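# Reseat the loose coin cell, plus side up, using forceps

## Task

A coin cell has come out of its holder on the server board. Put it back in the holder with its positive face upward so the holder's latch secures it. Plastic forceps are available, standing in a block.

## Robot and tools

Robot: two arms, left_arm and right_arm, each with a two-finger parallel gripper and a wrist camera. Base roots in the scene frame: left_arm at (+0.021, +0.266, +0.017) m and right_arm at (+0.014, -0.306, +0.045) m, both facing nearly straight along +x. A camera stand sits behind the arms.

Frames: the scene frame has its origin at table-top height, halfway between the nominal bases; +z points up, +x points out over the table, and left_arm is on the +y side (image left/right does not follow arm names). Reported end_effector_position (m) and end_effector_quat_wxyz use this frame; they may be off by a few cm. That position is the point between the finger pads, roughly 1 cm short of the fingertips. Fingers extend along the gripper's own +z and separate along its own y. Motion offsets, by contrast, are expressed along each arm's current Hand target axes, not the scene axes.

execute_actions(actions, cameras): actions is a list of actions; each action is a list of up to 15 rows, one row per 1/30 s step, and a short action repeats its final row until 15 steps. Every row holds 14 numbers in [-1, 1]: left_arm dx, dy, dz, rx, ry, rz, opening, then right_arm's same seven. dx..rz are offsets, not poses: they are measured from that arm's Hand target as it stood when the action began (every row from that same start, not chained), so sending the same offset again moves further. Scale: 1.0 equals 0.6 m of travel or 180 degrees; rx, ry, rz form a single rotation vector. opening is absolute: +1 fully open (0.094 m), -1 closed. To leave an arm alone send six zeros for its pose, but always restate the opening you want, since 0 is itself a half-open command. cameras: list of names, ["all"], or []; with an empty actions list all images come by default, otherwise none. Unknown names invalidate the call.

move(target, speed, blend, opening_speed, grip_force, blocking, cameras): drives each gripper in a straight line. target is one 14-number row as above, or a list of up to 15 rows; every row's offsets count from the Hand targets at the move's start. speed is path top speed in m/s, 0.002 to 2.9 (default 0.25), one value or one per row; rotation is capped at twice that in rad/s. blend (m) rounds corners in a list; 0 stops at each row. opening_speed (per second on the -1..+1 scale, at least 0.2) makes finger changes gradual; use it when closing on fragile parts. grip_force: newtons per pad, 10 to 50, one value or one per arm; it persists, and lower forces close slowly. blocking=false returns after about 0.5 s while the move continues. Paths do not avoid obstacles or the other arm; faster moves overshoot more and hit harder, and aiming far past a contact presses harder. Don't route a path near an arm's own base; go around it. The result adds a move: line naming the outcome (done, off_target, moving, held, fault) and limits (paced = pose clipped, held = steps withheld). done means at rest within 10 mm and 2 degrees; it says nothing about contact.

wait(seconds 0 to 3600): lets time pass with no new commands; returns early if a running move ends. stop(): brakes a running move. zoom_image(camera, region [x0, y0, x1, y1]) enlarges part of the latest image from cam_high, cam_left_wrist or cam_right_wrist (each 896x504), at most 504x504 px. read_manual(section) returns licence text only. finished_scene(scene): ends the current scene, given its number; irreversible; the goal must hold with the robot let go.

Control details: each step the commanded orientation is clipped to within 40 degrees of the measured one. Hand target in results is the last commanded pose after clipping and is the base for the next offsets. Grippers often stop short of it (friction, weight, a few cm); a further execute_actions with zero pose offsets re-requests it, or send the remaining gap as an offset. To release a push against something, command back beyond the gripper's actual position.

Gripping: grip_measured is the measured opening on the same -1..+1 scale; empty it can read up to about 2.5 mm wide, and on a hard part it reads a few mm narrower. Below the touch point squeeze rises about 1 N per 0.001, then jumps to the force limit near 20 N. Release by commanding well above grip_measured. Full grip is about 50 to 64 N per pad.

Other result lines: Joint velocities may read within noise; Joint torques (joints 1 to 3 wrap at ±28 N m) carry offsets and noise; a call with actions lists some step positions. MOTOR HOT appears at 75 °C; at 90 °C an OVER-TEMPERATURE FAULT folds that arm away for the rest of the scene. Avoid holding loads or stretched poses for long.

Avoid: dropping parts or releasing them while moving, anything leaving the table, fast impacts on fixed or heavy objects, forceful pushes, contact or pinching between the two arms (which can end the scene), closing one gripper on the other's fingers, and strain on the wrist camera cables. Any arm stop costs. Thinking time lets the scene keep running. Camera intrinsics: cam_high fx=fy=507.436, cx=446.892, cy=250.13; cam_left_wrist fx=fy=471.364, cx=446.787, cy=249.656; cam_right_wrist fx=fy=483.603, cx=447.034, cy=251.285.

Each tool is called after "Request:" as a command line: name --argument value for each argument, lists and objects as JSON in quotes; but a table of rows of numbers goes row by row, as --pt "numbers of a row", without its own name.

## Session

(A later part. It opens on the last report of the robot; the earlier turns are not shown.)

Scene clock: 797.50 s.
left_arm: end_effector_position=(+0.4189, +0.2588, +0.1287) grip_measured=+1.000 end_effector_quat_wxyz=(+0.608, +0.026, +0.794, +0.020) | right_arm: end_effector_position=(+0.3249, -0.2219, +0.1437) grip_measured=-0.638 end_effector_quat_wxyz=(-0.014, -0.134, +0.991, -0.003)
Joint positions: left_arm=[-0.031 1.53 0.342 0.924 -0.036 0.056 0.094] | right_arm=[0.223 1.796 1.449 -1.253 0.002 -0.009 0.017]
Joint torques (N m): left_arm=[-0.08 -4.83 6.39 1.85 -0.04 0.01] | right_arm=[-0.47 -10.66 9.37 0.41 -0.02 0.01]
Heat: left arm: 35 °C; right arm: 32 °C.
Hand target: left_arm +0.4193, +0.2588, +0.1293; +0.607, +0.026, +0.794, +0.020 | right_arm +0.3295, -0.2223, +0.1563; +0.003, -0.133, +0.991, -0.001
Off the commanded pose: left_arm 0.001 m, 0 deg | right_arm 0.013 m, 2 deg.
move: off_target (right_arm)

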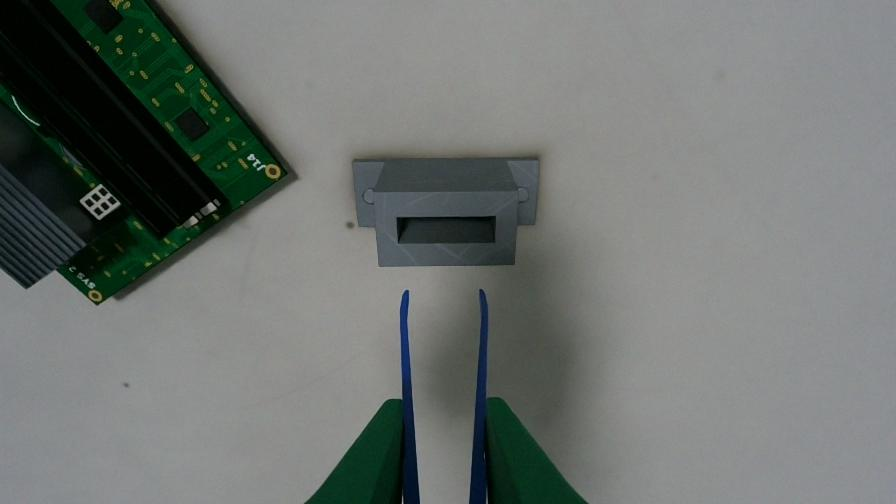

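Request:
move --pt "0 0 0 0 0 0 1 -0.0282 0.2450 0 0 0 0.0672 -0.64" --pt "0 0 0 0 0 0 1 -0.0295 0.2416 0.139 0 0 0.0672 -0.63" --speed 0.18 --cameras '["cam_right_wrist"]'

Request:
zoom_image --camera "cam_right_wrist" --region '[360, 180, 540, 340]'

Scene clock: 822.03 s.
left_arm: end_effector_position=(+0.4189, +0.2588, +0.1287) grip_measured=+1.000 end_effector_quat_wxyz=(+0.608, +0.026, +0.794, +0.020) | right_arm: end_effector_position=(+0.3103, -0.0759, +0.0873) grip_measured=-0.632 end_effector_quat_wxyz=(+0.011, -0.029, +1.000, +0.007)
Joint positions: left_arm=[-0.031 1.53 0.342 0.924 -0.036 0.056 0.094] | right_arm=[0.619 1.984 1.472 -1.033 0.002 0.6 0.017]
Joint torques (N m): left_arm=[-0.09 -4.83 6.42 1.85 -0.04 0.01] | right_arm=[-0.08 -8.53 4.96 0.86 0 0.04]
Heat: left arm: 35 °C; right arm: 31 °C.
Hand target: left_arm +0.4193, +0.2588, +0.1293; +0.607, +0.026, +0.794, +0.020 | right_arm +0.3087, -0.0778, +0.0726; +0.003, -0.028, +1.000, -0.001
Off the commanded pose: left_arm 0.001 m, 0 deg | right_arm 0.015 m, 1 deg.
move: off_target (right_arm); target 2's new opening was sent with right_arm's hand 0.015 m and 1 deg from that target

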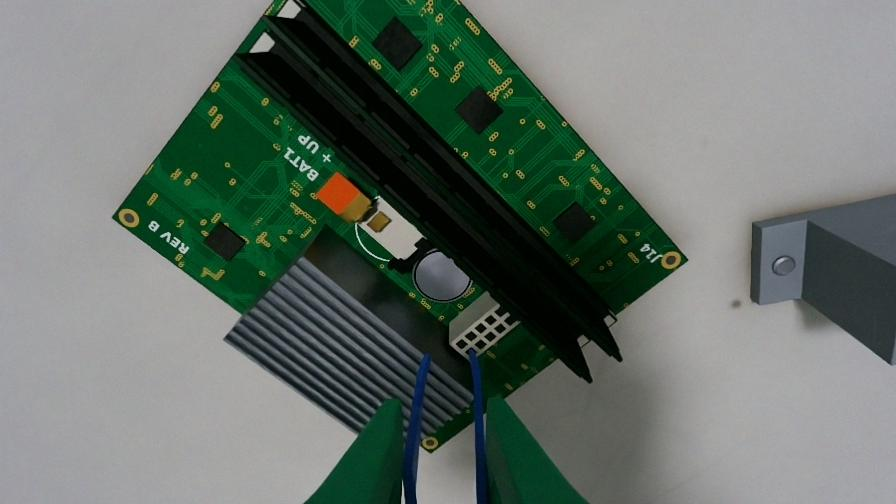

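Scaled by 2.800 from the camera's image (finer frame: 1280x720).

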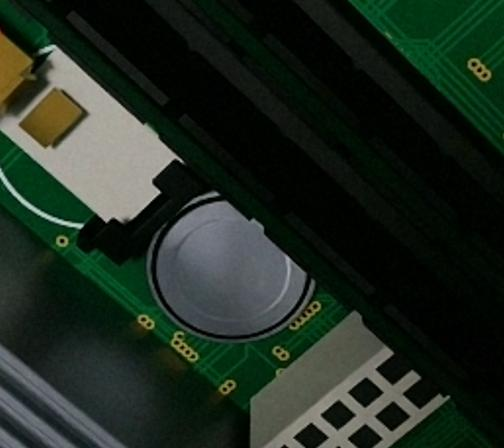

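Request:
move --pt "0 0 0 0 0 0 1 0 0 -0.13 0 0 0 -0.63" --pt "0 0 0 0 0 0 1 0 0 -0.13 0 0 0 -0.85" --speed 0.1 --opening_speed 0.6 --cameras '["cam_right_wrist"]'

Scene clock: 879.50 s.
left_arm: end_effector_position=(+0.4189, +0.2588, +0.1287) grip_measured=+1.000 end_effector_quat_wxyz=(+0.608, +0.026, +0.794, +0.020) | right_arm: end_effector_position=(+0.3049, -0.0801, +0.1349) grip_measured=-0.847 end_effector_quat_wxyz=(-0.013, -0.029, +0.999, -0.011)
Joint positions: left_arm=[-0.031 1.53 0.342 0.924 -0.036 0.056 0.094] | right_arm=[0.619 1.984 1.663 -1.285 0.002 0.6 0.007]
Joint torques (N m): left_arm=[-0.06 -4.81 6.41 1.86 -0.05 0] | right_arm=[-0.01 -13.15 9.36 0.37 0 0.06]
Heat: left arm: 35 °C; right arm: 34 °C.
Hand target: left_arm +0.4193, +0.2588, +0.1293; +0.607, +0.026, +0.794, +0.020 | right_arm +0.3083, -0.0777, +0.1507; +0.003, -0.028, +1.000, -0.001
Off the commanded pose: left_arm 0.001 m, 0 deg | right_arm 0.016 m, 2 deg.
move: off_target (right_arm); target 2's new opening was sent with right_arm's hand 0.016 m and 2 deg from that target

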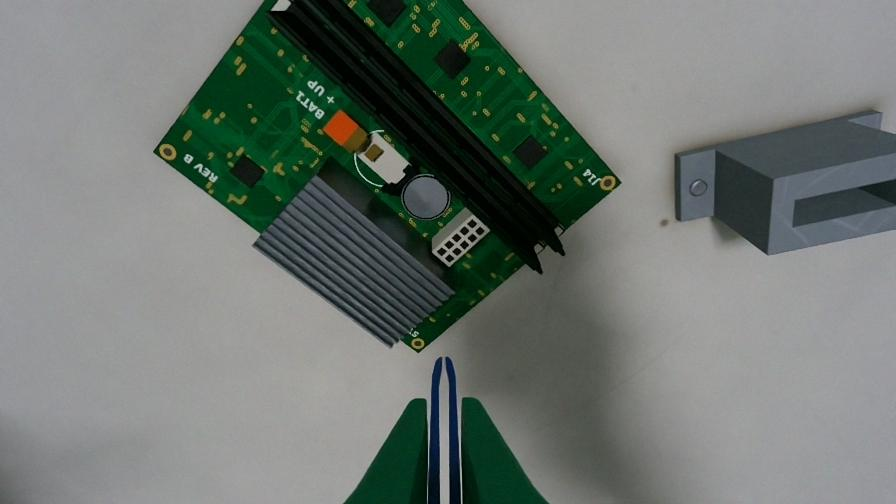

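Request:
move --target '[0, 0, 0, 0, 0, 0, 1, -0.0527, -0.2350, 0.0, 0, 0, -0.0672, -0.85]' --speed 0.15 --cameras '["cam_right_wrist"]'

Scene clock: 889.73 s.
left_arm: end_effector_position=(+0.4189, +0.2588, +0.1287) grip_measured=+1.000 end_effector_quat_wxyz=(+0.608, +0.026, +0.794, +0.020) | right_arm: end_effector_position=(+0.3469, -0.2144, +0.1435) grip_measured=-0.847 end_effector_quat_wxyz=(-0.014, -0.134, +0.991, -0.004)
Joint positions: left_arm=[-0.031 1.53 0.342 0.924 -0.036 0.056 0.094] | right_arm=[0.228 1.885 1.562 -1.277 0.003 -0.002 0.007]
Joint torques (N m): left_arm=[-0.08 -4.82 6.39 1.86 -0.05 0.01] | right_arm=[-0.76 -12.71 5.71 0.65 -0.02 0.02]
Heat: left arm: 35 °C; right arm: 35 °C.
Hand target: left_arm +0.4193, +0.2588, +0.1293; +0.607, +0.026, +0.794, +0.020 | right_arm +0.3478, -0.2168, +0.1509; +0.002, -0.133, +0.991, -0.001
Off the commanded pose: left_arm 0.001 m, 0 deg | right_arm 0.008 m, 2 deg.
move: done

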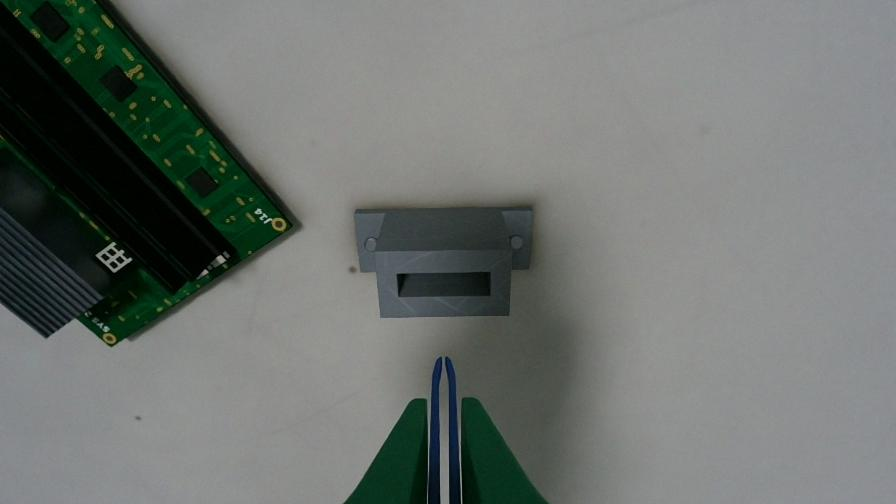

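Request:
move --target '[0, 0, 0, 0, 0, 0, 1, 0, 0, 0.09, 0, 0, 0, -0.85]' --speed 0.12 --cameras '["cam_right_wrist"]'

Scene clock: 898.67 s.
left_arm: end_effector_position=(+0.4189, +0.2588, +0.1287) grip_measured=+1.000 end_effector_quat_wxyz=(+0.608, +0.026, +0.794, +0.020) | right_arm: end_effector_position=(+0.3481, -0.2141, +0.1016) grip_measured=-0.847 end_effector_quat_wxyz=(+0.004, -0.134, +0.991, -0.001)
Joint positions: left_arm=[-0.031 1.53 0.342 0.924 -0.036 0.056 0.094] | right_arm=[0.228 1.881 1.389 -1.071 0.003 -0.004 0.007]
Joint torques (N m): left_arm=[-0.06 -4.81 6.41 1.85 -0.05 0.01] | right_arm=[-0.83 -9.25 5.74 0.76 -0.02 -0.03]
Heat: left arm: 35 °C; right arm: 35 °C.
Hand target: left_arm +0.4193, +0.2588, +0.1293; +0.607, +0.026, +0.794, +0.020 | right_arm +0.3481, -0.2169, +0.0969; +0.003, -0.133, +0.991, -0.001
Off the commanded pose: left_arm 0.001 m, 0 deg | right_arm 0.006 m, 0 deg.
move: done

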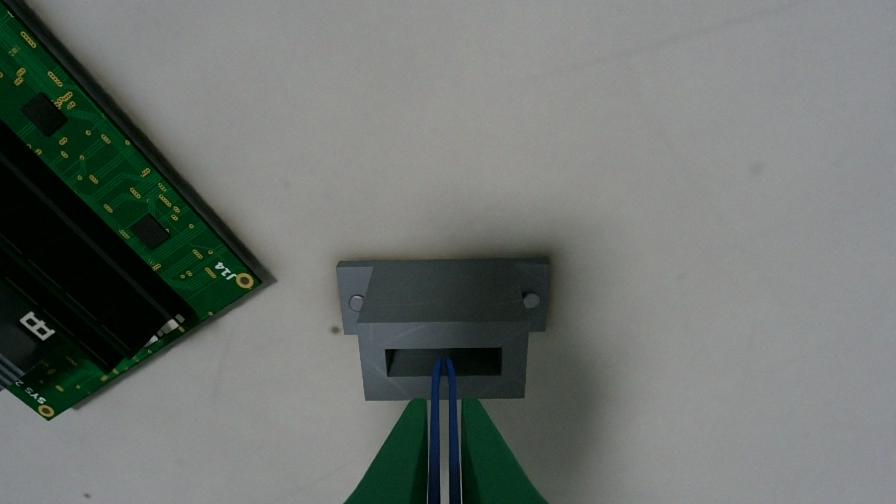

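Request:
move --pt "0 0 0 0 0 0 1 0 0 0.02 0 0 0 -0.85" --pt "0 0 0 0 0 0 1 0.022 0 0.045 0 0 0 -0.85" --pt "0 0 0 0 0 0 1 0.0308 0 0.065 0 0 0 -0.85" --pt "0 0 0 0 0 0 1 0.0308 0 0.065 0 0 0 -0.2" --speed 0.08 --opening_speed 0.8 --cameras '["cam_right_wrist"]'

Scene clock: 912.63 s.
left_arm: end_effector_position=(+0.4189, +0.2588, +0.1287) grip_measured=+1.000 end_effector_quat_wxyz=(+0.608, +0.026, +0.794, +0.020) | right_arm: end_effector_position=(+0.3354, -0.2176, +0.0581) grip_measured=-0.203 end_effector_quat_wxyz=(+0.009, -0.135, +0.991, +0.000)
Joint positions: left_arm=[-0.031 1.53 0.342 0.924 -0.036 0.056 0.094] | right_arm=[0.228 1.881 1.205 -0.877 0.003 -0.005 0.037]
Joint torques (N m): left_arm=[-0.06 -4.82 6.41 1.85 -0.04 0.01] | right_arm=[-0.87 -10.04 5.41 0.51 -0.02 -0.03]
Heat: left arm: 35 °C; right arm: 34 °C.
Hand target: left_arm +0.4193, +0.2588, +0.1293; +0.607, +0.026, +0.794, +0.020 | right_arm +0.3304, -0.2218, +0.0578; +0.002, -0.133, +0.991, -0.001
Off the commanded pose: left_arm 0.001 m, 0 deg | right_arm 0.006 m, 1 deg.
move: done

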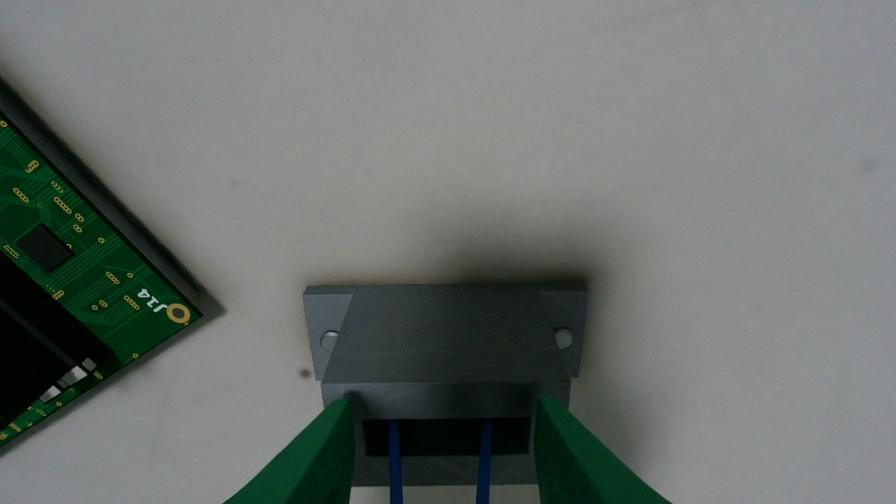

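Request:
move --pt "0 0 0 0 0 0 1 0 0 -0.104 0 0 0 -0.2" --pt "0 0 0 0 0 0 1 0.002 0.0007 -0.0203 0 0 0 -0.2" --pt "0 0 0 0 0 0 1 0.002 0.0007 -0.0203 0 0 0 -0.67" --speed 0.1 --opening_speed 0.8 --cameras '["cam_right_wrist"]'

Scene clock: 926.53 s.
left_arm: end_effector_position=(+0.4189, +0.2588, +0.1287) grip_measured=+1.000 end_effector_quat_wxyz=(+0.608, +0.026, +0.794, +0.020) | right_arm: end_effector_position=(+0.3305, -0.2189, +0.0782) grip_measured=-0.667 end_effector_quat_wxyz=(+0.010, -0.135, +0.991, +0.000)
Joint positions: left_arm=[-0.031 1.53 0.342 0.924 -0.036 0.056 0.094] | right_arm=[0.228 1.832 1.227 -0.946 0.003 -0.005 0.016]
Joint torques (N m): left_arm=[-0.08 -4.79 6.41 1.86 -0.04 0] | right_arm=[-0.76 -7.57 5.6 0.74 -0.02 -0.02]
Heat: left arm: 35 °C; right arm: 33 °C.
Hand target: left_arm +0.4193, +0.2588, +0.1293; +0.607, +0.026, +0.794, +0.020 | right_arm +0.3291, -0.2217, +0.0700; +0.002, -0.133, +0.991, -0.001
Off the commanded pose: left_arm 0.001 m, 0 deg | right_arm 0.009 m, 1 deg.
move: done

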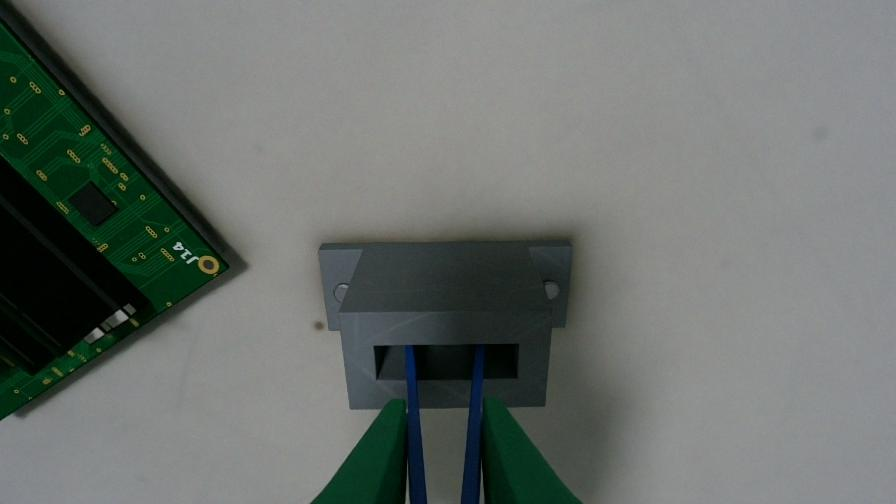

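Request:
move --target '[0, 0, 0, 0, 0, 0, 1, 0, 0, -0.145, 0, 0, 0, -0.67]' --speed 0.12 --cameras '["cam_right_wrist"]'

Request:
zoom_image --camera "cam_right_wrist" --region '[370, 200, 530, 360]'

Scene clock: 937.70 s.
left_arm: end_effector_position=(+0.4189, +0.2588, +0.1287) grip_measured=+1.000 end_effector_quat_wxyz=(+0.608, +0.026, +0.794, +0.020) | right_arm: end_effector_position=(+0.3241, -0.2207, +0.1448) grip_measured=-0.668 end_effector_quat_wxyz=(-0.013, -0.135, +0.991, -0.003)
Joint positions: left_arm=[-0.031 1.53 0.342 0.924 -0.036 0.056 0.094] | right_arm=[0.228 1.792 1.449 -1.255 0.003 -0.005 0.016]
Joint torques (N m): left_arm=[-0.09 -4.83 6.42 1.85 -0.05 0.01] | right_arm=[-0.66 -10.55 9.4 0.36 -0.03 -0.01]
Heat: left arm: 35 °C; right arm: 33 °C.
Hand target: left_arm +0.4193, +0.2588, +0.1293; +0.607, +0.026, +0.794, +0.020 | right_arm +0.3287, -0.2216, +0.1570; +0.002, -0.133, +0.991, -0.001
Off the commanded pose: left_arm 0.001 m, 0 deg | right_arm 0.013 m, 2 deg.
move: off_target (right_arm)

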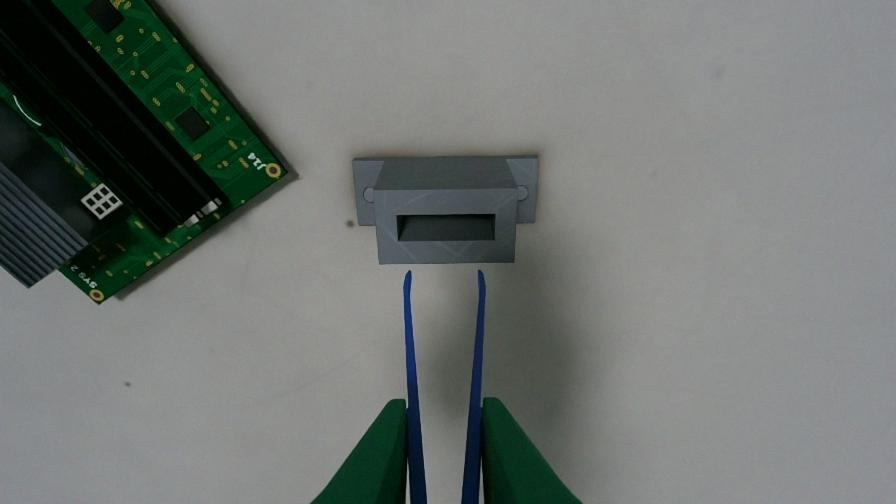

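Scaled by 3.150 from the camera's image (finer frame: 1280x720).

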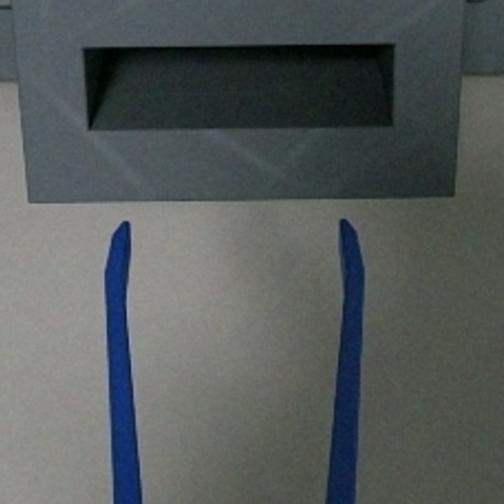

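Request:
move --pt "0 0 0 0 0 0 1 -0.0242 0.2476 0 0 0 0.0672 -0.67" --pt "0 0 0 0 0 0 1 -0.0253 0.2440 0.0 0 0 0.0672 -0.66" --pt "0 0 0 0 0 0 1 -0.0253 0.2440 0.115 0 0 0.0672 -0.655" --speed 0.1 --opening_speed 0.5 --cameras '["cam_right_wrist"]'

Request:
zoom_image --camera "cam_right_wrist" --region '[360, 180, 540, 340]'

Scene clock: 965.73 s.
left_arm: end_effector_position=(+0.4189, +0.2588, +0.1287) grip_measured=+1.000 end_effector_quat_wxyz=(+0.608, +0.026, +0.794, +0.020) | right_arm: end_effector_position=(+0.3062, -0.0741, +0.0986) grip_measured=-0.657 end_effector_quat_wxyz=(+0.011, -0.030, +0.999, +0.006)
Joint positions: left_arm=[-0.031 1.53 0.342 0.924 -0.036 0.056 0.094] | right_arm=[0.63 1.965 1.492 -1.072 0.003 0.608 0.016]
Joint torques (N m): left_arm=[-0.06 -4.83 6.38 1.86 -0.04 0.01] | right_arm=[-0.25 -8.81 5.75 0.74 0 0.06]
Heat: left arm: 35 °C; right arm: 34 °C.
Hand target: left_arm +0.4193, +0.2588, +0.1293; +0.607, +0.026, +0.794, +0.020 | right_arm +0.3051, -0.0764, +0.0878; +0.003, -0.028, +1.000, -0.001
Off the commanded pose: left_arm 0.001 m, 0 deg | right_arm 0.011 m, 1 deg.
move: off_target (right_arm); target 3's new opening was sent with right_arm's hand 0.011 m and 1 deg from that target

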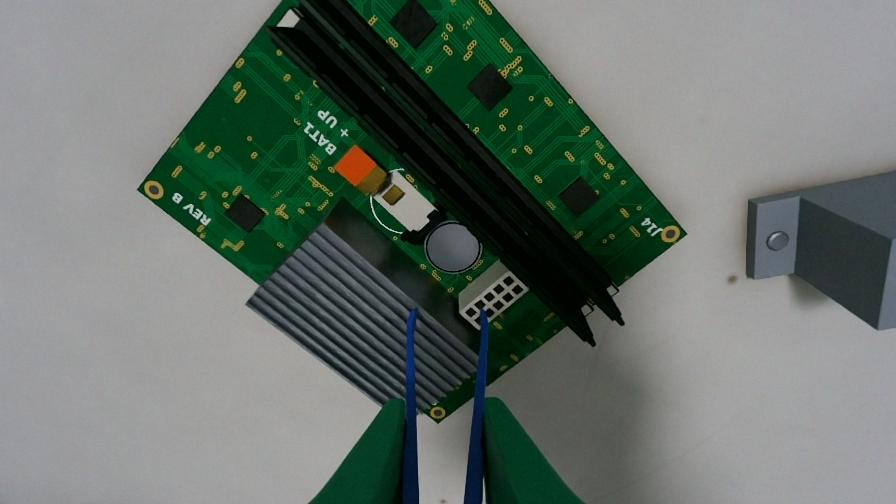

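Scaled by 2.800 from the camera's image (finer frame: 1280x720).

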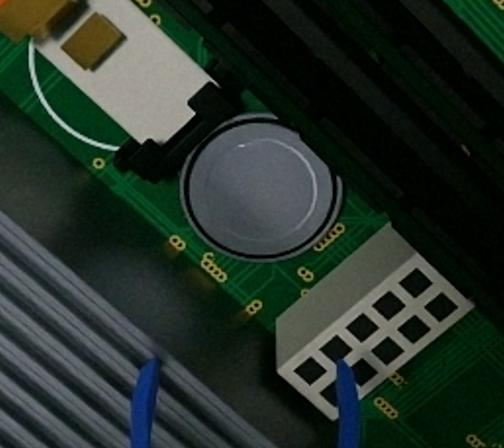

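Request:
move --pt "0 0 0 0 0 0 1 0 0 0 0 0 0 -0.672" --pt "0 0 0 0 0 0 1 0 0 -0.09 0 0 0 -0.672" --pt "0 0 0 0 0 0 1 0 0 -0.09 0 0 -0.0672 -0.672" --speed 0.1 --opening_speed 0.5 --cameras '["cam_right_wrist"]'

Request:
zoom_image --camera "cam_right_wrist" --region '[360, 170, 540, 330]'

Scene clock: 1016.67 s.
left_arm: end_effector_position=(+0.4189, +0.2588, +0.1287) grip_measured=+1.000 end_effector_quat_wxyz=(+0.608, +0.026, +0.794, +0.020) | right_arm: end_effector_position=(+0.3008, -0.0784, +0.1305) grip_measured=-0.670 end_effector_quat_wxyz=(-0.009, -0.131, +0.991, -0.007)
Joint positions: left_arm=[-0.031 1.53 0.342 0.924 -0.036 0.056 0.094] | right_arm=[0.63 1.965 1.62 -1.249 0.003 0.405 0.016]
Joint torques (N m): left_arm=[-0.08 -4.85 6.38 1.86 -0.05 0] | right_arm=[-0.18 -11.86 9.39 0.41 0 -0.02]
Heat: left arm: 35 °C; right arm: 32 °C.
Hand target: left_arm +0.4193, +0.2588, +0.1293; +0.607, +0.026, +0.794, +0.020 | right_arm +0.3047, -0.0764, +0.1418; +0.003, -0.133, +0.991, -0.001
Off the commanded pose: left_arm 0.001 m, 0 deg | right_arm 0.012 m, 2 deg.
move: off_target (right_arm)

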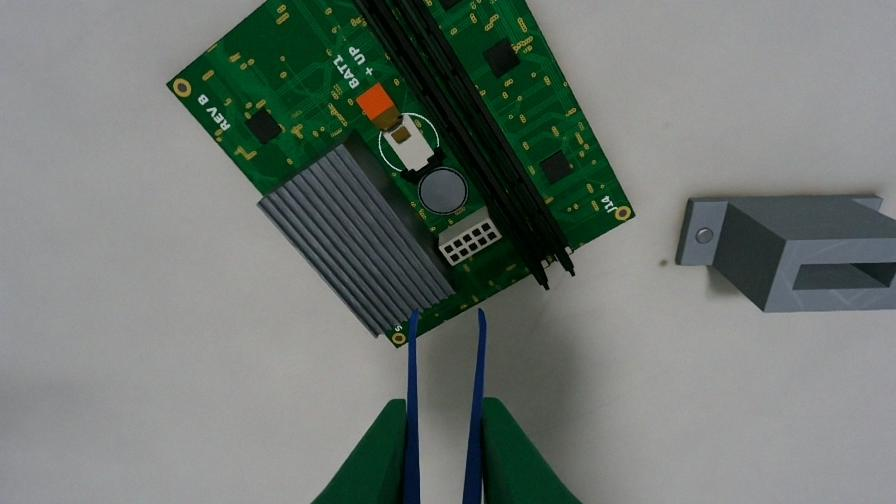

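Scaled by 2.800 from the camera's image (finer frame: 1280x720).

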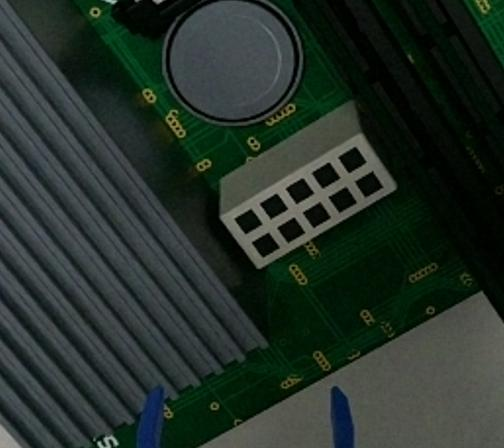

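Request:
move --pt "0 0 0 0 0 0 1 -0.0163 -0.0047 0 0 0 0 -0.66" --pt "0 0 0 0 0 0 1 -0.015 -0.0012 0 0 0 0 -0.66" --pt "0 0 0 0 0 0 1 -0.015 -0.0012 0.105 0 0 0 -0.66" --speed 0.08 --opening_speed 0.5 --cameras '["cam_right_wrist"]'

Request:
zoom_image --camera "cam_right_wrist" --region '[360, 190, 540, 350]'

Scene clock: 1056.03 s.
left_arm: end_effector_position=(+0.4189, +0.2588, +0.1287) grip_measured=+1.000 end_effector_quat_wxyz=(+0.608, +0.026, +0.794, +0.020) | right_arm: end_effector_position=(+0.3147, -0.0731, +0.0886) grip_measured=-0.662 end_effector_quat_wxyz=(+0.010, -0.133, +0.991, +0.004)
Joint positions: left_arm=[-0.031 1.53 0.342 0.924 -0.036 0.056 0.094] | right_arm=[0.618 2.006 1.51 -1.054 0.003 0.389 0.016]
Joint torques (N m): left_arm=[-0.05 -4.82 6.42 1.85 -0.05 0.01] | right_arm=[-0.18 -9.29 5.86 0.73 -0.01 0.02]
Heat: left arm: 35 °C; right arm: 34 °C.
Hand target: left_arm +0.4193, +0.2588, +0.1293; +0.607, +0.026, +0.794, +0.020 | right_arm +0.3139, -0.0747, +0.0787; +0.003, -0.133, +0.991, -0.001
Off the commanded pose: left_arm 0.001 m, 0 deg | right_arm 0.010 m, 1 deg.
move: done

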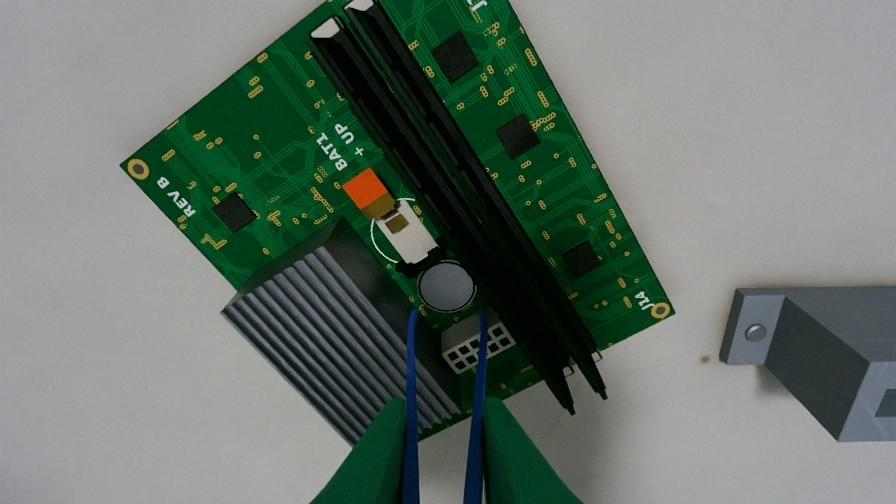

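Scaled by 2.800 from the camera's image (finer frame: 1280x720).

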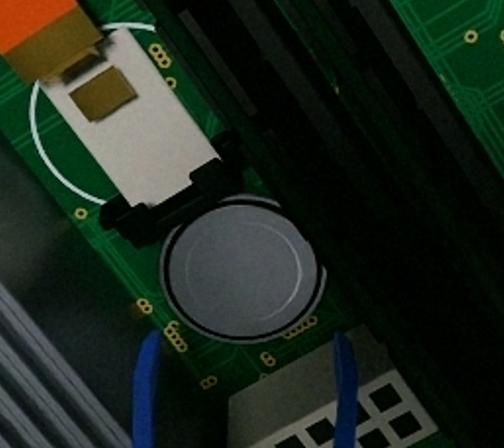

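Request:
move --target '[0, 0, 0, 0, 0, 0, 1, 0, 0.0005, 0.019, 0, 0, 0, -0.66]' --speed 0.06 --cameras '["cam_right_wrist"]'

Request:
zoom_image --camera "cam_right_wrist" --region '[360, 210, 540, 370]'

Scene clock: 1071.90 s.
left_arm: end_effector_position=(+0.4189, +0.2588, +0.1287) grip_measured=+1.000 end_effector_quat_wxyz=(+0.608, +0.026, +0.794, +0.020) | right_arm: end_effector_position=(+0.3150, -0.0729, +0.0772) grip_measured=-0.662 end_effector_quat_wxyz=(+0.010, -0.133, +0.991, +0.004)
Joint positions: left_arm=[-0.031 1.53 0.342 0.924 -0.036 0.056 0.094] | right_arm=[0.618 2.02 1.483 -1.013 0.003 0.389 0.016]
Joint torques (N m): left_arm=[-0.06 -4.83 6.41 1.86 -0.06 0.01] | right_arm=[-0.12 -9.44 5.79 0.73 0 0.03]
Heat: left arm: 35 °C; right arm: 34 °C.
Hand target: left_arm +0.4193, +0.2588, +0.1293; +0.607, +0.026, +0.794, +0.020 | right_arm +0.3139, -0.0744, +0.0674; +0.003, -0.133, +0.991, -0.001
Off the commanded pose: left_arm 0.001 m, 0 deg | right_arm 0.010 m, 1 deg.
move: done

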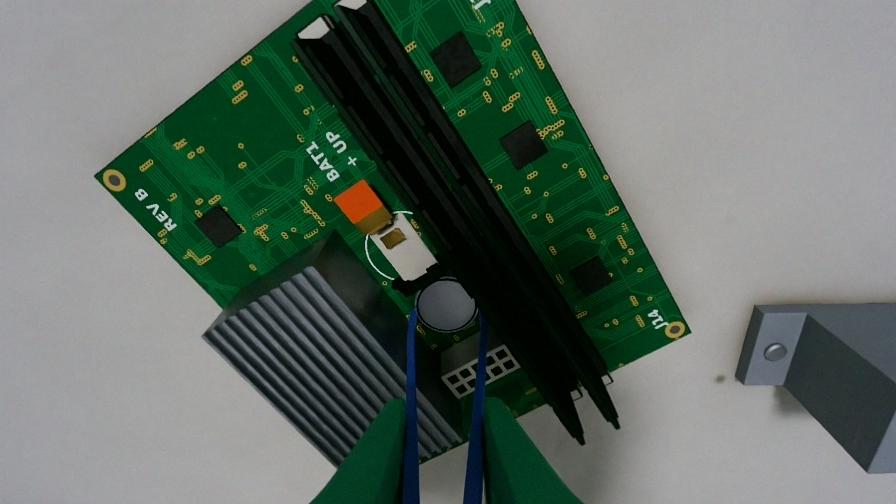

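Scaled by 2.800 from the camera's image (finer frame: 1280x720).

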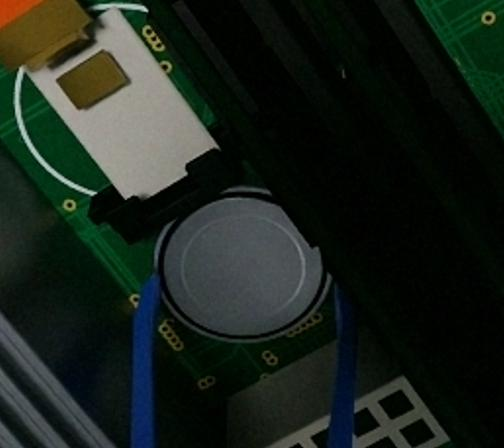

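Request:
move --target '[0, 0, 0, 0, 0, 0, 1, 0, 0.0005, 0.006, 0, 0, 0, -0.66]' --speed 0.06 --cameras '["cam_right_wrist"]'

Request:
zoom_image --camera "cam_right_wrist" --region '[360, 210, 540, 370]'

Scene clock: 1083.20 s.
left_arm: end_effector_position=(+0.4189, +0.2588, +0.1287) grip_measured=+1.000 end_effector_quat_wxyz=(+0.608, +0.026, +0.794, +0.020) | right_arm: end_effector_position=(+0.3160, -0.0722, +0.0761) grip_measured=-0.662 end_effector_quat_wxyz=(+0.012, -0.133, +0.991, +0.005)
Joint positions: left_arm=[-0.031 1.53 0.342 0.924 -0.036 0.056 0.094] | right_arm=[0.618 2.02 1.478 -1.002 0.003 0.389 0.016]
Joint torques (N m): left_arm=[-0.09 -4.83 6.41 1.85 -0.05 0.01] | right_arm=[-0.02 -9.01 5.59 0.72 0 0.03]
Heat: left arm: 35 °C; right arm: 33 °C.
Hand target: left_arm +0.4193, +0.2588, +0.1293; +0.607, +0.026, +0.794, +0.020 | right_arm +0.3139, -0.0741, +0.0638; +0.003, -0.133, +0.991, -0.001
Off the commanded pose: left_arm 0.001 m, 0 deg | right_arm 0.013 m, 1 deg.
move: off_target (right_arm)

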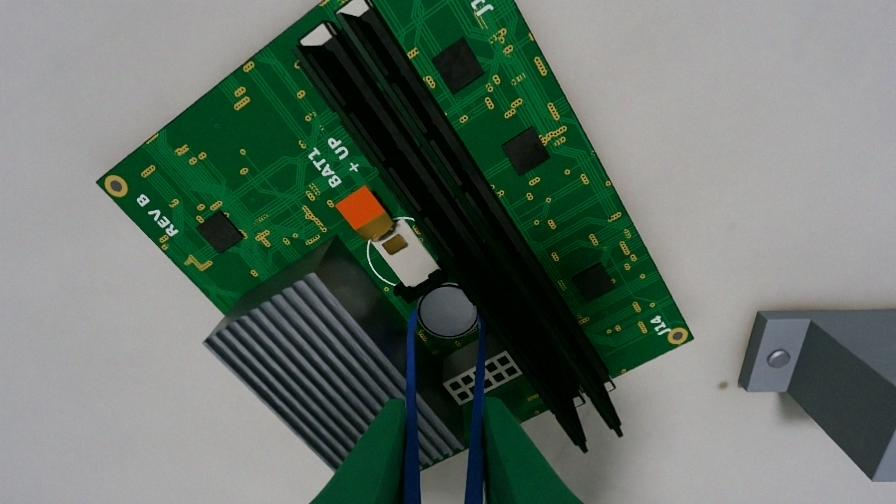

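Scaled by 2.800 from the camera's image (finer frame: 1280x720).

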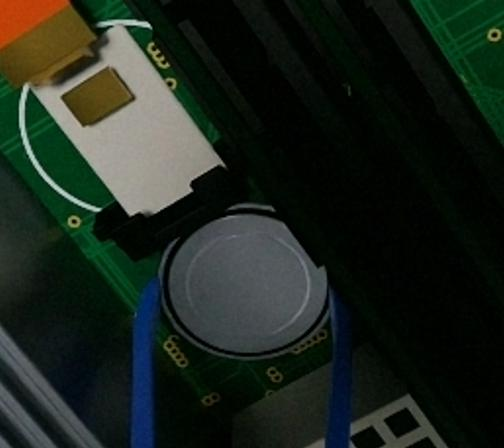

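Request:
zoom_image --camera "cam_right_wrist" --region '[405, 275, 490, 350]'

Scaled by 5.929 from the camera's image (finer frame: 1280x720).

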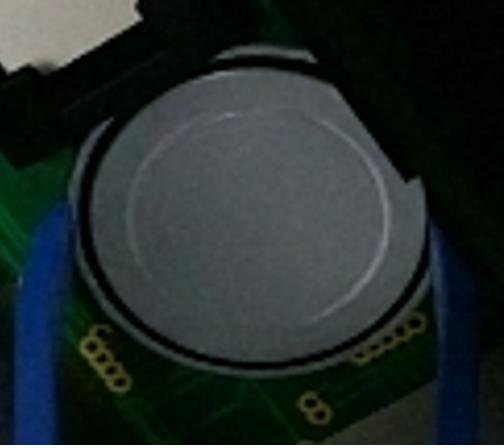

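Request:
move --target '[0, 0, 0, 0, 0, 0, 1, 0, 0, 0, 0, 0, 0, -0.70]' --speed 0.06 --opening_speed 0.25 --cameras '["cam_right_wrist"]'

Request:
zoom_image --camera "cam_right_wrist" --region '[405, 275, 490, 350]'

Scene clock: 1103.40 s.
left_arm: end_effector_position=(+0.4189, +0.2588, +0.1287) grip_measured=+1.000 end_effector_quat_wxyz=(+0.608, +0.026, +0.794, +0.020) | right_arm: end_effector_position=(+0.3160, -0.0721, +0.0761) grip_measured=-0.697 end_effector_quat_wxyz=(+0.013, -0.133, +0.991, +0.005)
Joint positions: left_arm=[-0.031 1.53 0.342 0.924 -0.036 0.056 0.094] | right_arm=[0.618 2.02 1.478 -1.002 0.003 0.389 0.014]
Joint torques (N m): left_arm=[-0.06 -4.83 6.41 1.86 -0.04 0] | right_arm=[-0.02 -9.01 5.59 0.75 -0.01 0.04]
Heat: left arm: 35 °C; right arm: 32 °C.
Hand target: left_arm +0.4193, +0.2588, +0.1293; +0.607, +0.026, +0.794, +0.020 | right_arm +0.3139, -0.0741, +0.0638; +0.003, -0.133, +0.991, -0.001
Off the commanded pose: left_arm 0.001 m, 0 deg | right_arm 0.013 m, 1 deg.
move: done

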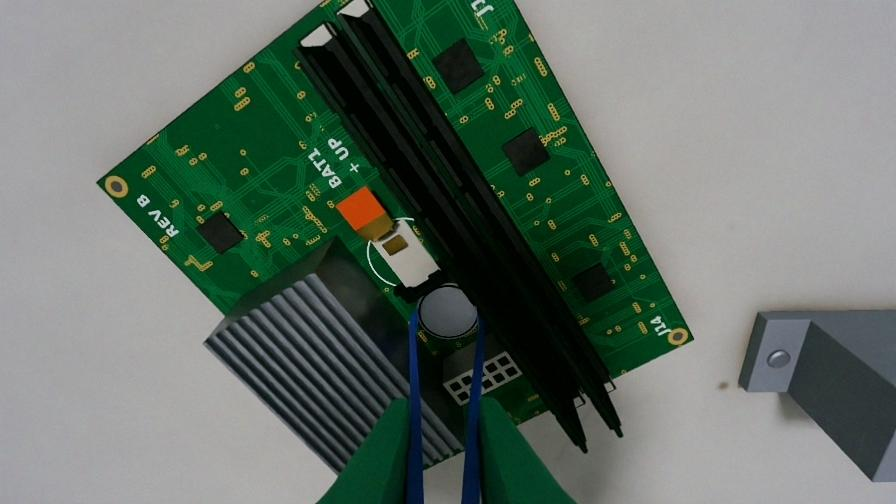

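Scaled by 5.929 from the camera's image (finer frame: 1280x720).

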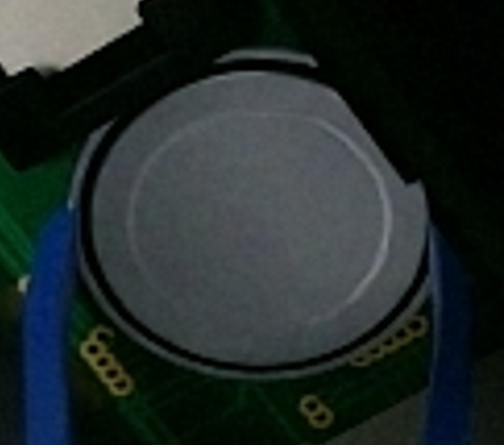

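Request:
move --target '[0, 0, 0, 0, 0, 0, 1, 0, 0, -0.06, 0, 0, 0, -0.70]' --speed 0.05 --cameras '["cam_right_wrist"]'

Request:
zoom_image --camera "cam_right_wrist" --region '[380, 200, 520, 340]'

Scene clock: 1109.17 s.
left_arm: end_effector_position=(+0.4189, +0.2588, +0.1287) grip_measured=+1.000 end_effector_quat_wxyz=(+0.608, +0.026, +0.794, +0.020) | right_arm: end_effector_position=(+0.3096, -0.0771, +0.0891) grip_measured=-0.698 end_effector_quat_wxyz=(-0.008, -0.133, +0.991, -0.006)
Joint positions: left_arm=[-0.031 1.53 0.342 0.924 -0.036 0.056 0.094] | right_arm=[0.618 2.02 1.532 -1.103 0.003 0.389 0.014]
Joint torques (N m): left_arm=[-0.09 -4.83 6.45 1.85 -0.04 0.01] | right_arm=[-0.01 -12.16 9.2 0.43 -0.01 0.05]
Heat: left arm: 35 °C; right arm: 32 °C.
Hand target: left_arm +0.4193, +0.2588, +0.1293; +0.607, +0.026, +0.794, +0.020 | right_arm +0.3137, -0.0741, +0.0998; +0.003, -0.133, +0.991, -0.001
Off the commanded pose: left_arm 0.001 m, 0 deg | right_arm 0.012 m, 1 deg.
move: off_target (right_arm)

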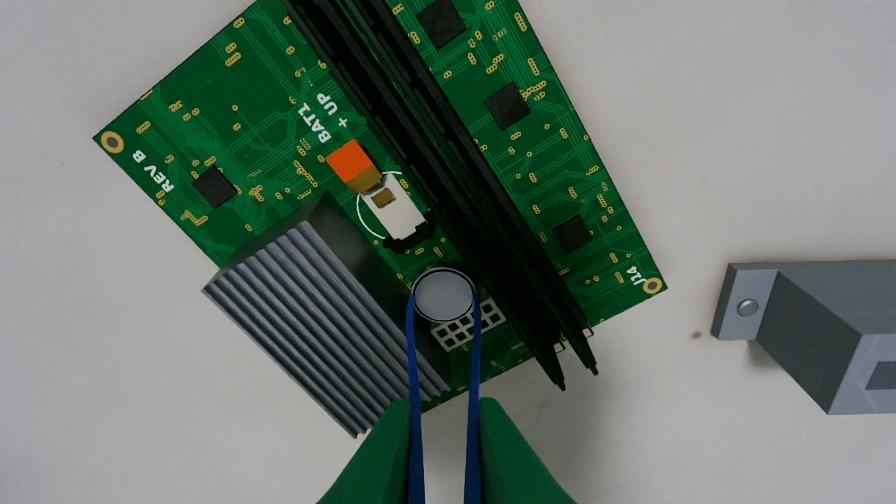

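Scaled by 3.600 from the camera's image (finer frame: 1280x720).

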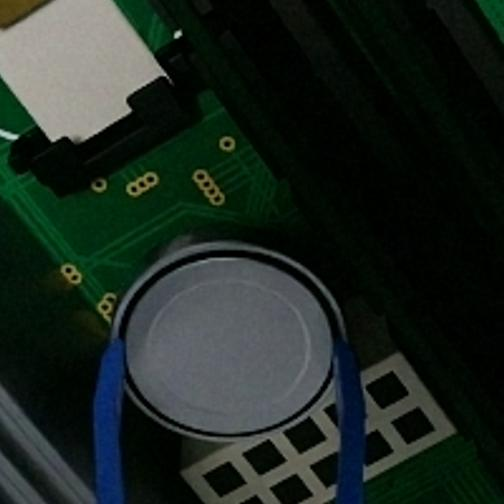

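Request:
move --pt "0 0 0 0 0 0 1 0 0 -0.095 0 0 0 -0.70" --pt "0 0 0 0 0 0 1 0.0602 -0.2445 -0.095 0 0 0 -0.70" --speed 0.1 --blend '[0.01, 0]' --cameras '["cam_right_wrist"]'

Request:
zoom_image --camera "cam_right_wrist" --region '[360, 190, 540, 350]'

Scene clock: 1142.23 s.
left_arm: end_effector_position=(+0.4189, +0.2588, +0.1287) grip_measured=+1.000 end_effector_quat_wxyz=(+0.608, +0.026, +0.794, +0.020) | right_arm: end_effector_position=(+0.3164, -0.2230, +0.1514) grip_measured=-0.698 end_effector_quat_wxyz=(-0.013, -0.134, +0.991, -0.004)
Joint positions: left_arm=[-0.031 1.53 0.342 0.924 -0.036 0.056 0.094] | right_arm=[0.227 1.758 1.434 -1.273 0.004 -0.003 0.014]
Joint torques (N m): left_arm=[-0.06 -4.83 6.42 1.85 -0.05 0.01] | right_arm=[-0.77 -11.15 5.83 0.65 -0.03 -0.04]
Heat: left arm: 35 °C; right arm: 33 °C.
Hand target: left_arm +0.4193, +0.2588, +0.1293; +0.607, +0.026, +0.794, +0.020 | right_arm +0.3172, -0.2251, +0.1570; +0.003, -0.133, +0.991, -0.001
Off the commanded pose: left_arm 0.001 m, 0 deg | right_arm 0.006 m, 2 deg.
move: done

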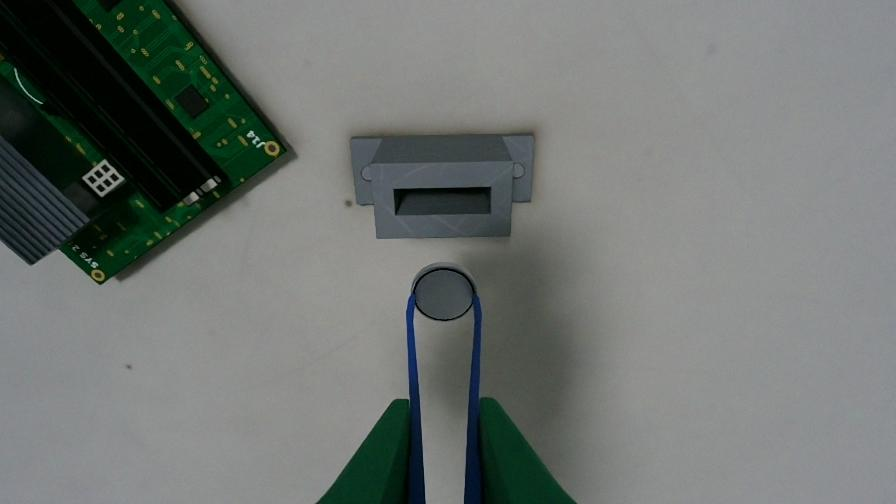

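Scaled by 2.800 from the camera's image (finer frame: 1280x720).

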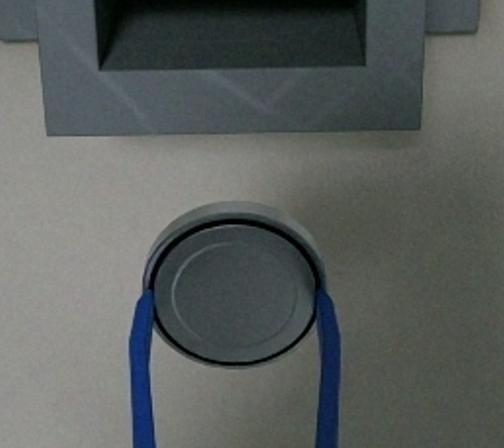

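Request:
move --target '[0, 0, 0, 0, 0, 0, 1, 0, 0, 0.053, 0, 0, 0, -0.70]' --speed 0.08 --cameras '["cam_right_wrist"]'

Request:
zoom_image --camera "cam_right_wrist" --region '[360, 190, 540, 350]'

Scene clock: 1156.13 s.
left_arm: end_effector_position=(+0.4189, +0.2588, +0.1287) grip_measured=+1.000 end_effector_quat_wxyz=(+0.608, +0.026, +0.794, +0.020) | right_arm: end_effector_position=(+0.3167, -0.2229, +0.1248) grip_measured=-0.698 end_effector_quat_wxyz=(-0.004, -0.134, +0.991, -0.002)
Joint positions: left_arm=[-0.031 1.53 0.342 0.924 -0.036 0.056 0.094] | right_arm=[0.227 1.757 1.326 -1.149 0.004 -0.004 0.014]
Joint torques (N m): left_arm=[-0.09 -4.82 6.42 1.86 -0.04 0.01] | right_arm=[-0.8 -9.48 5.78 0.65 -0.03 -0.03]
Heat: left arm: 35 °C; right arm: 34 °C.
Hand target: left_arm +0.4193, +0.2588, +0.1293; +0.607, +0.026, +0.794, +0.020 | right_arm +0.3175, -0.2251, +0.1252; +0.003, -0.133, +0.991, -0.001
Off the commanded pose: left_arm 0.001 m, 0 deg | right_arm 0.002 m, 1 deg.
move: done

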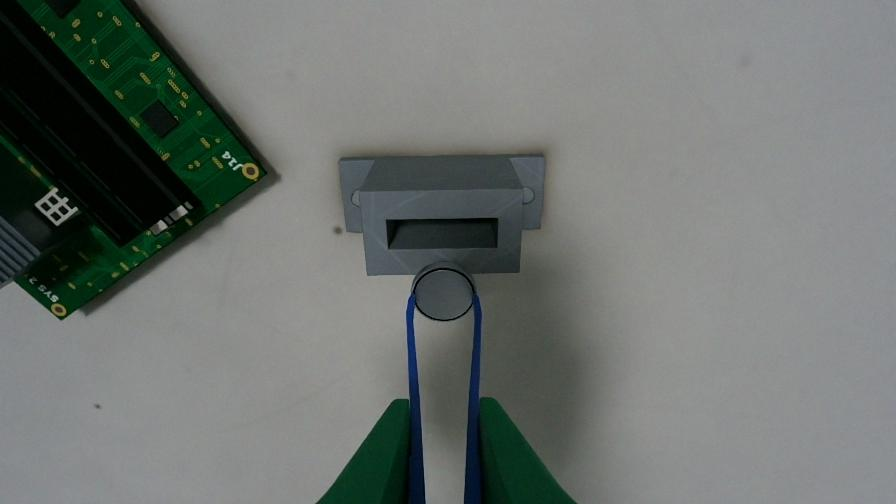

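Scaled by 2.800 from the camera's image (finer frame: 1280x720).

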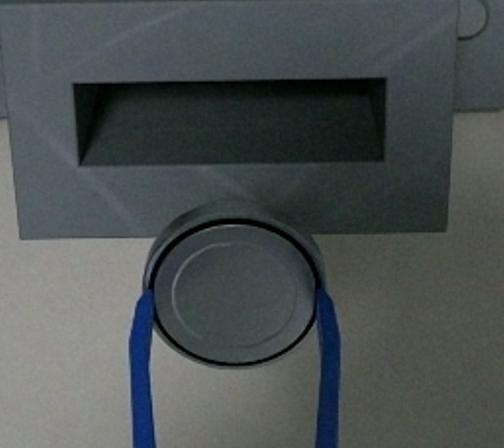

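Request:
move --target '[0, 0, 0, 0, 0, 0, 1, 0, 0, 0.036, 0, 0, 0, -0.71]' --speed 0.04 --cameras '["cam_right_wrist"]'

Request:
zoom_image --camera "cam_right_wrist" --region '[360, 210, 540, 370]'

Scene clock: 1167.97 s.
left_arm: end_effector_position=(+0.4189, +0.2588, +0.1287) grip_measured=+1.000 end_effector_quat_wxyz=(+0.608, +0.026, +0.794, +0.020) | right_arm: end_effector_position=(+0.3176, -0.2226, +0.1087) grip_measured=-0.708 end_effector_quat_wxyz=(+0.005, -0.134, +0.991, -0.001)
Joint positions: left_arm=[-0.031 1.53 0.342 0.924 -0.036 0.056 0.094] | right_arm=[0.227 1.757 1.261 -1.065 0.004 -0.004 0.014]
Joint torques (N m): left_arm=[-0.06 -4.86 6.43 1.86 -0.05 0] | right_arm=[-0.84 -7.84 5.71 0.72 -0.03 -0.03]
Heat: left arm: 35 °C; right arm: 33 °C.
Hand target: left_arm +0.4193, +0.2588, +0.1293; +0.607, +0.026, +0.794, +0.020 | right_arm +0.3175, -0.2251, +0.1035; +0.002, -0.133, +0.991, -0.001
Off the commanded pose: left_arm 0.001 m, 0 deg | right_arm 0.006 m, 0 deg.
move: done

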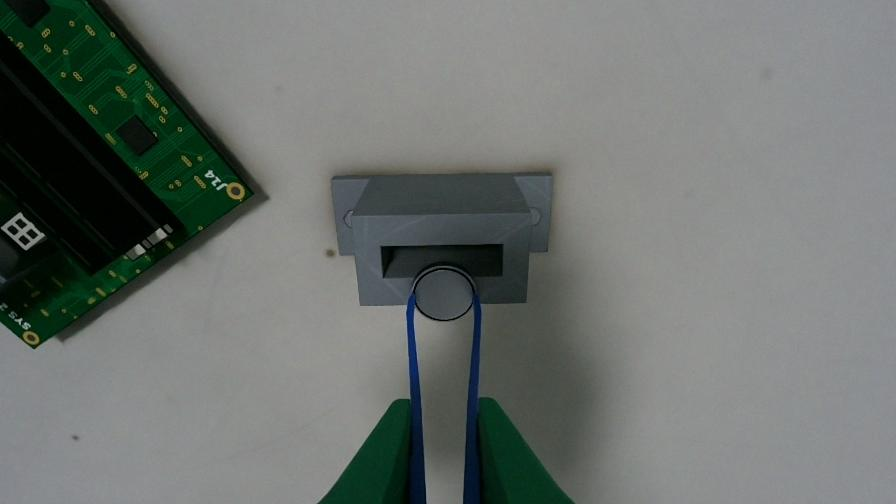

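Scaled by 2.800 from the camera's image (finer frame: 1280x720).

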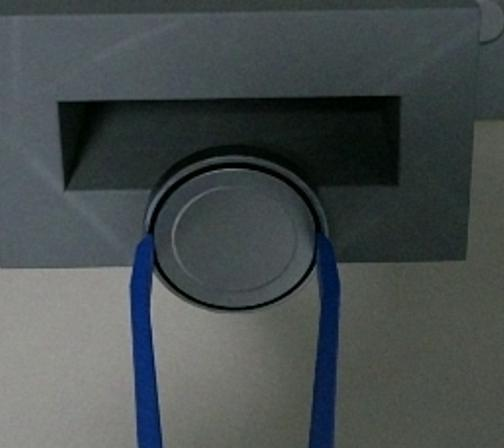

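Request:
zoom_image --camera "cam_right_wrist" --region '[400, 250, 490, 330]'

Scaled by 5.600 from the camera's image (finer frame: 1280x720).

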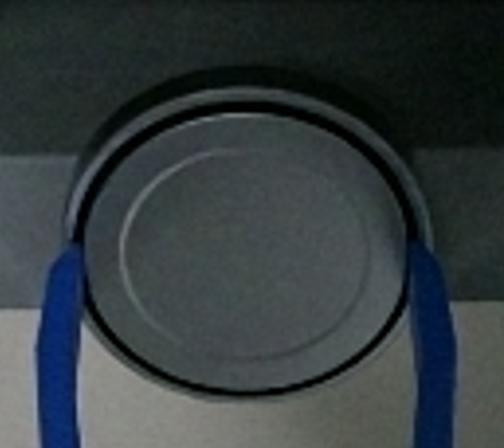

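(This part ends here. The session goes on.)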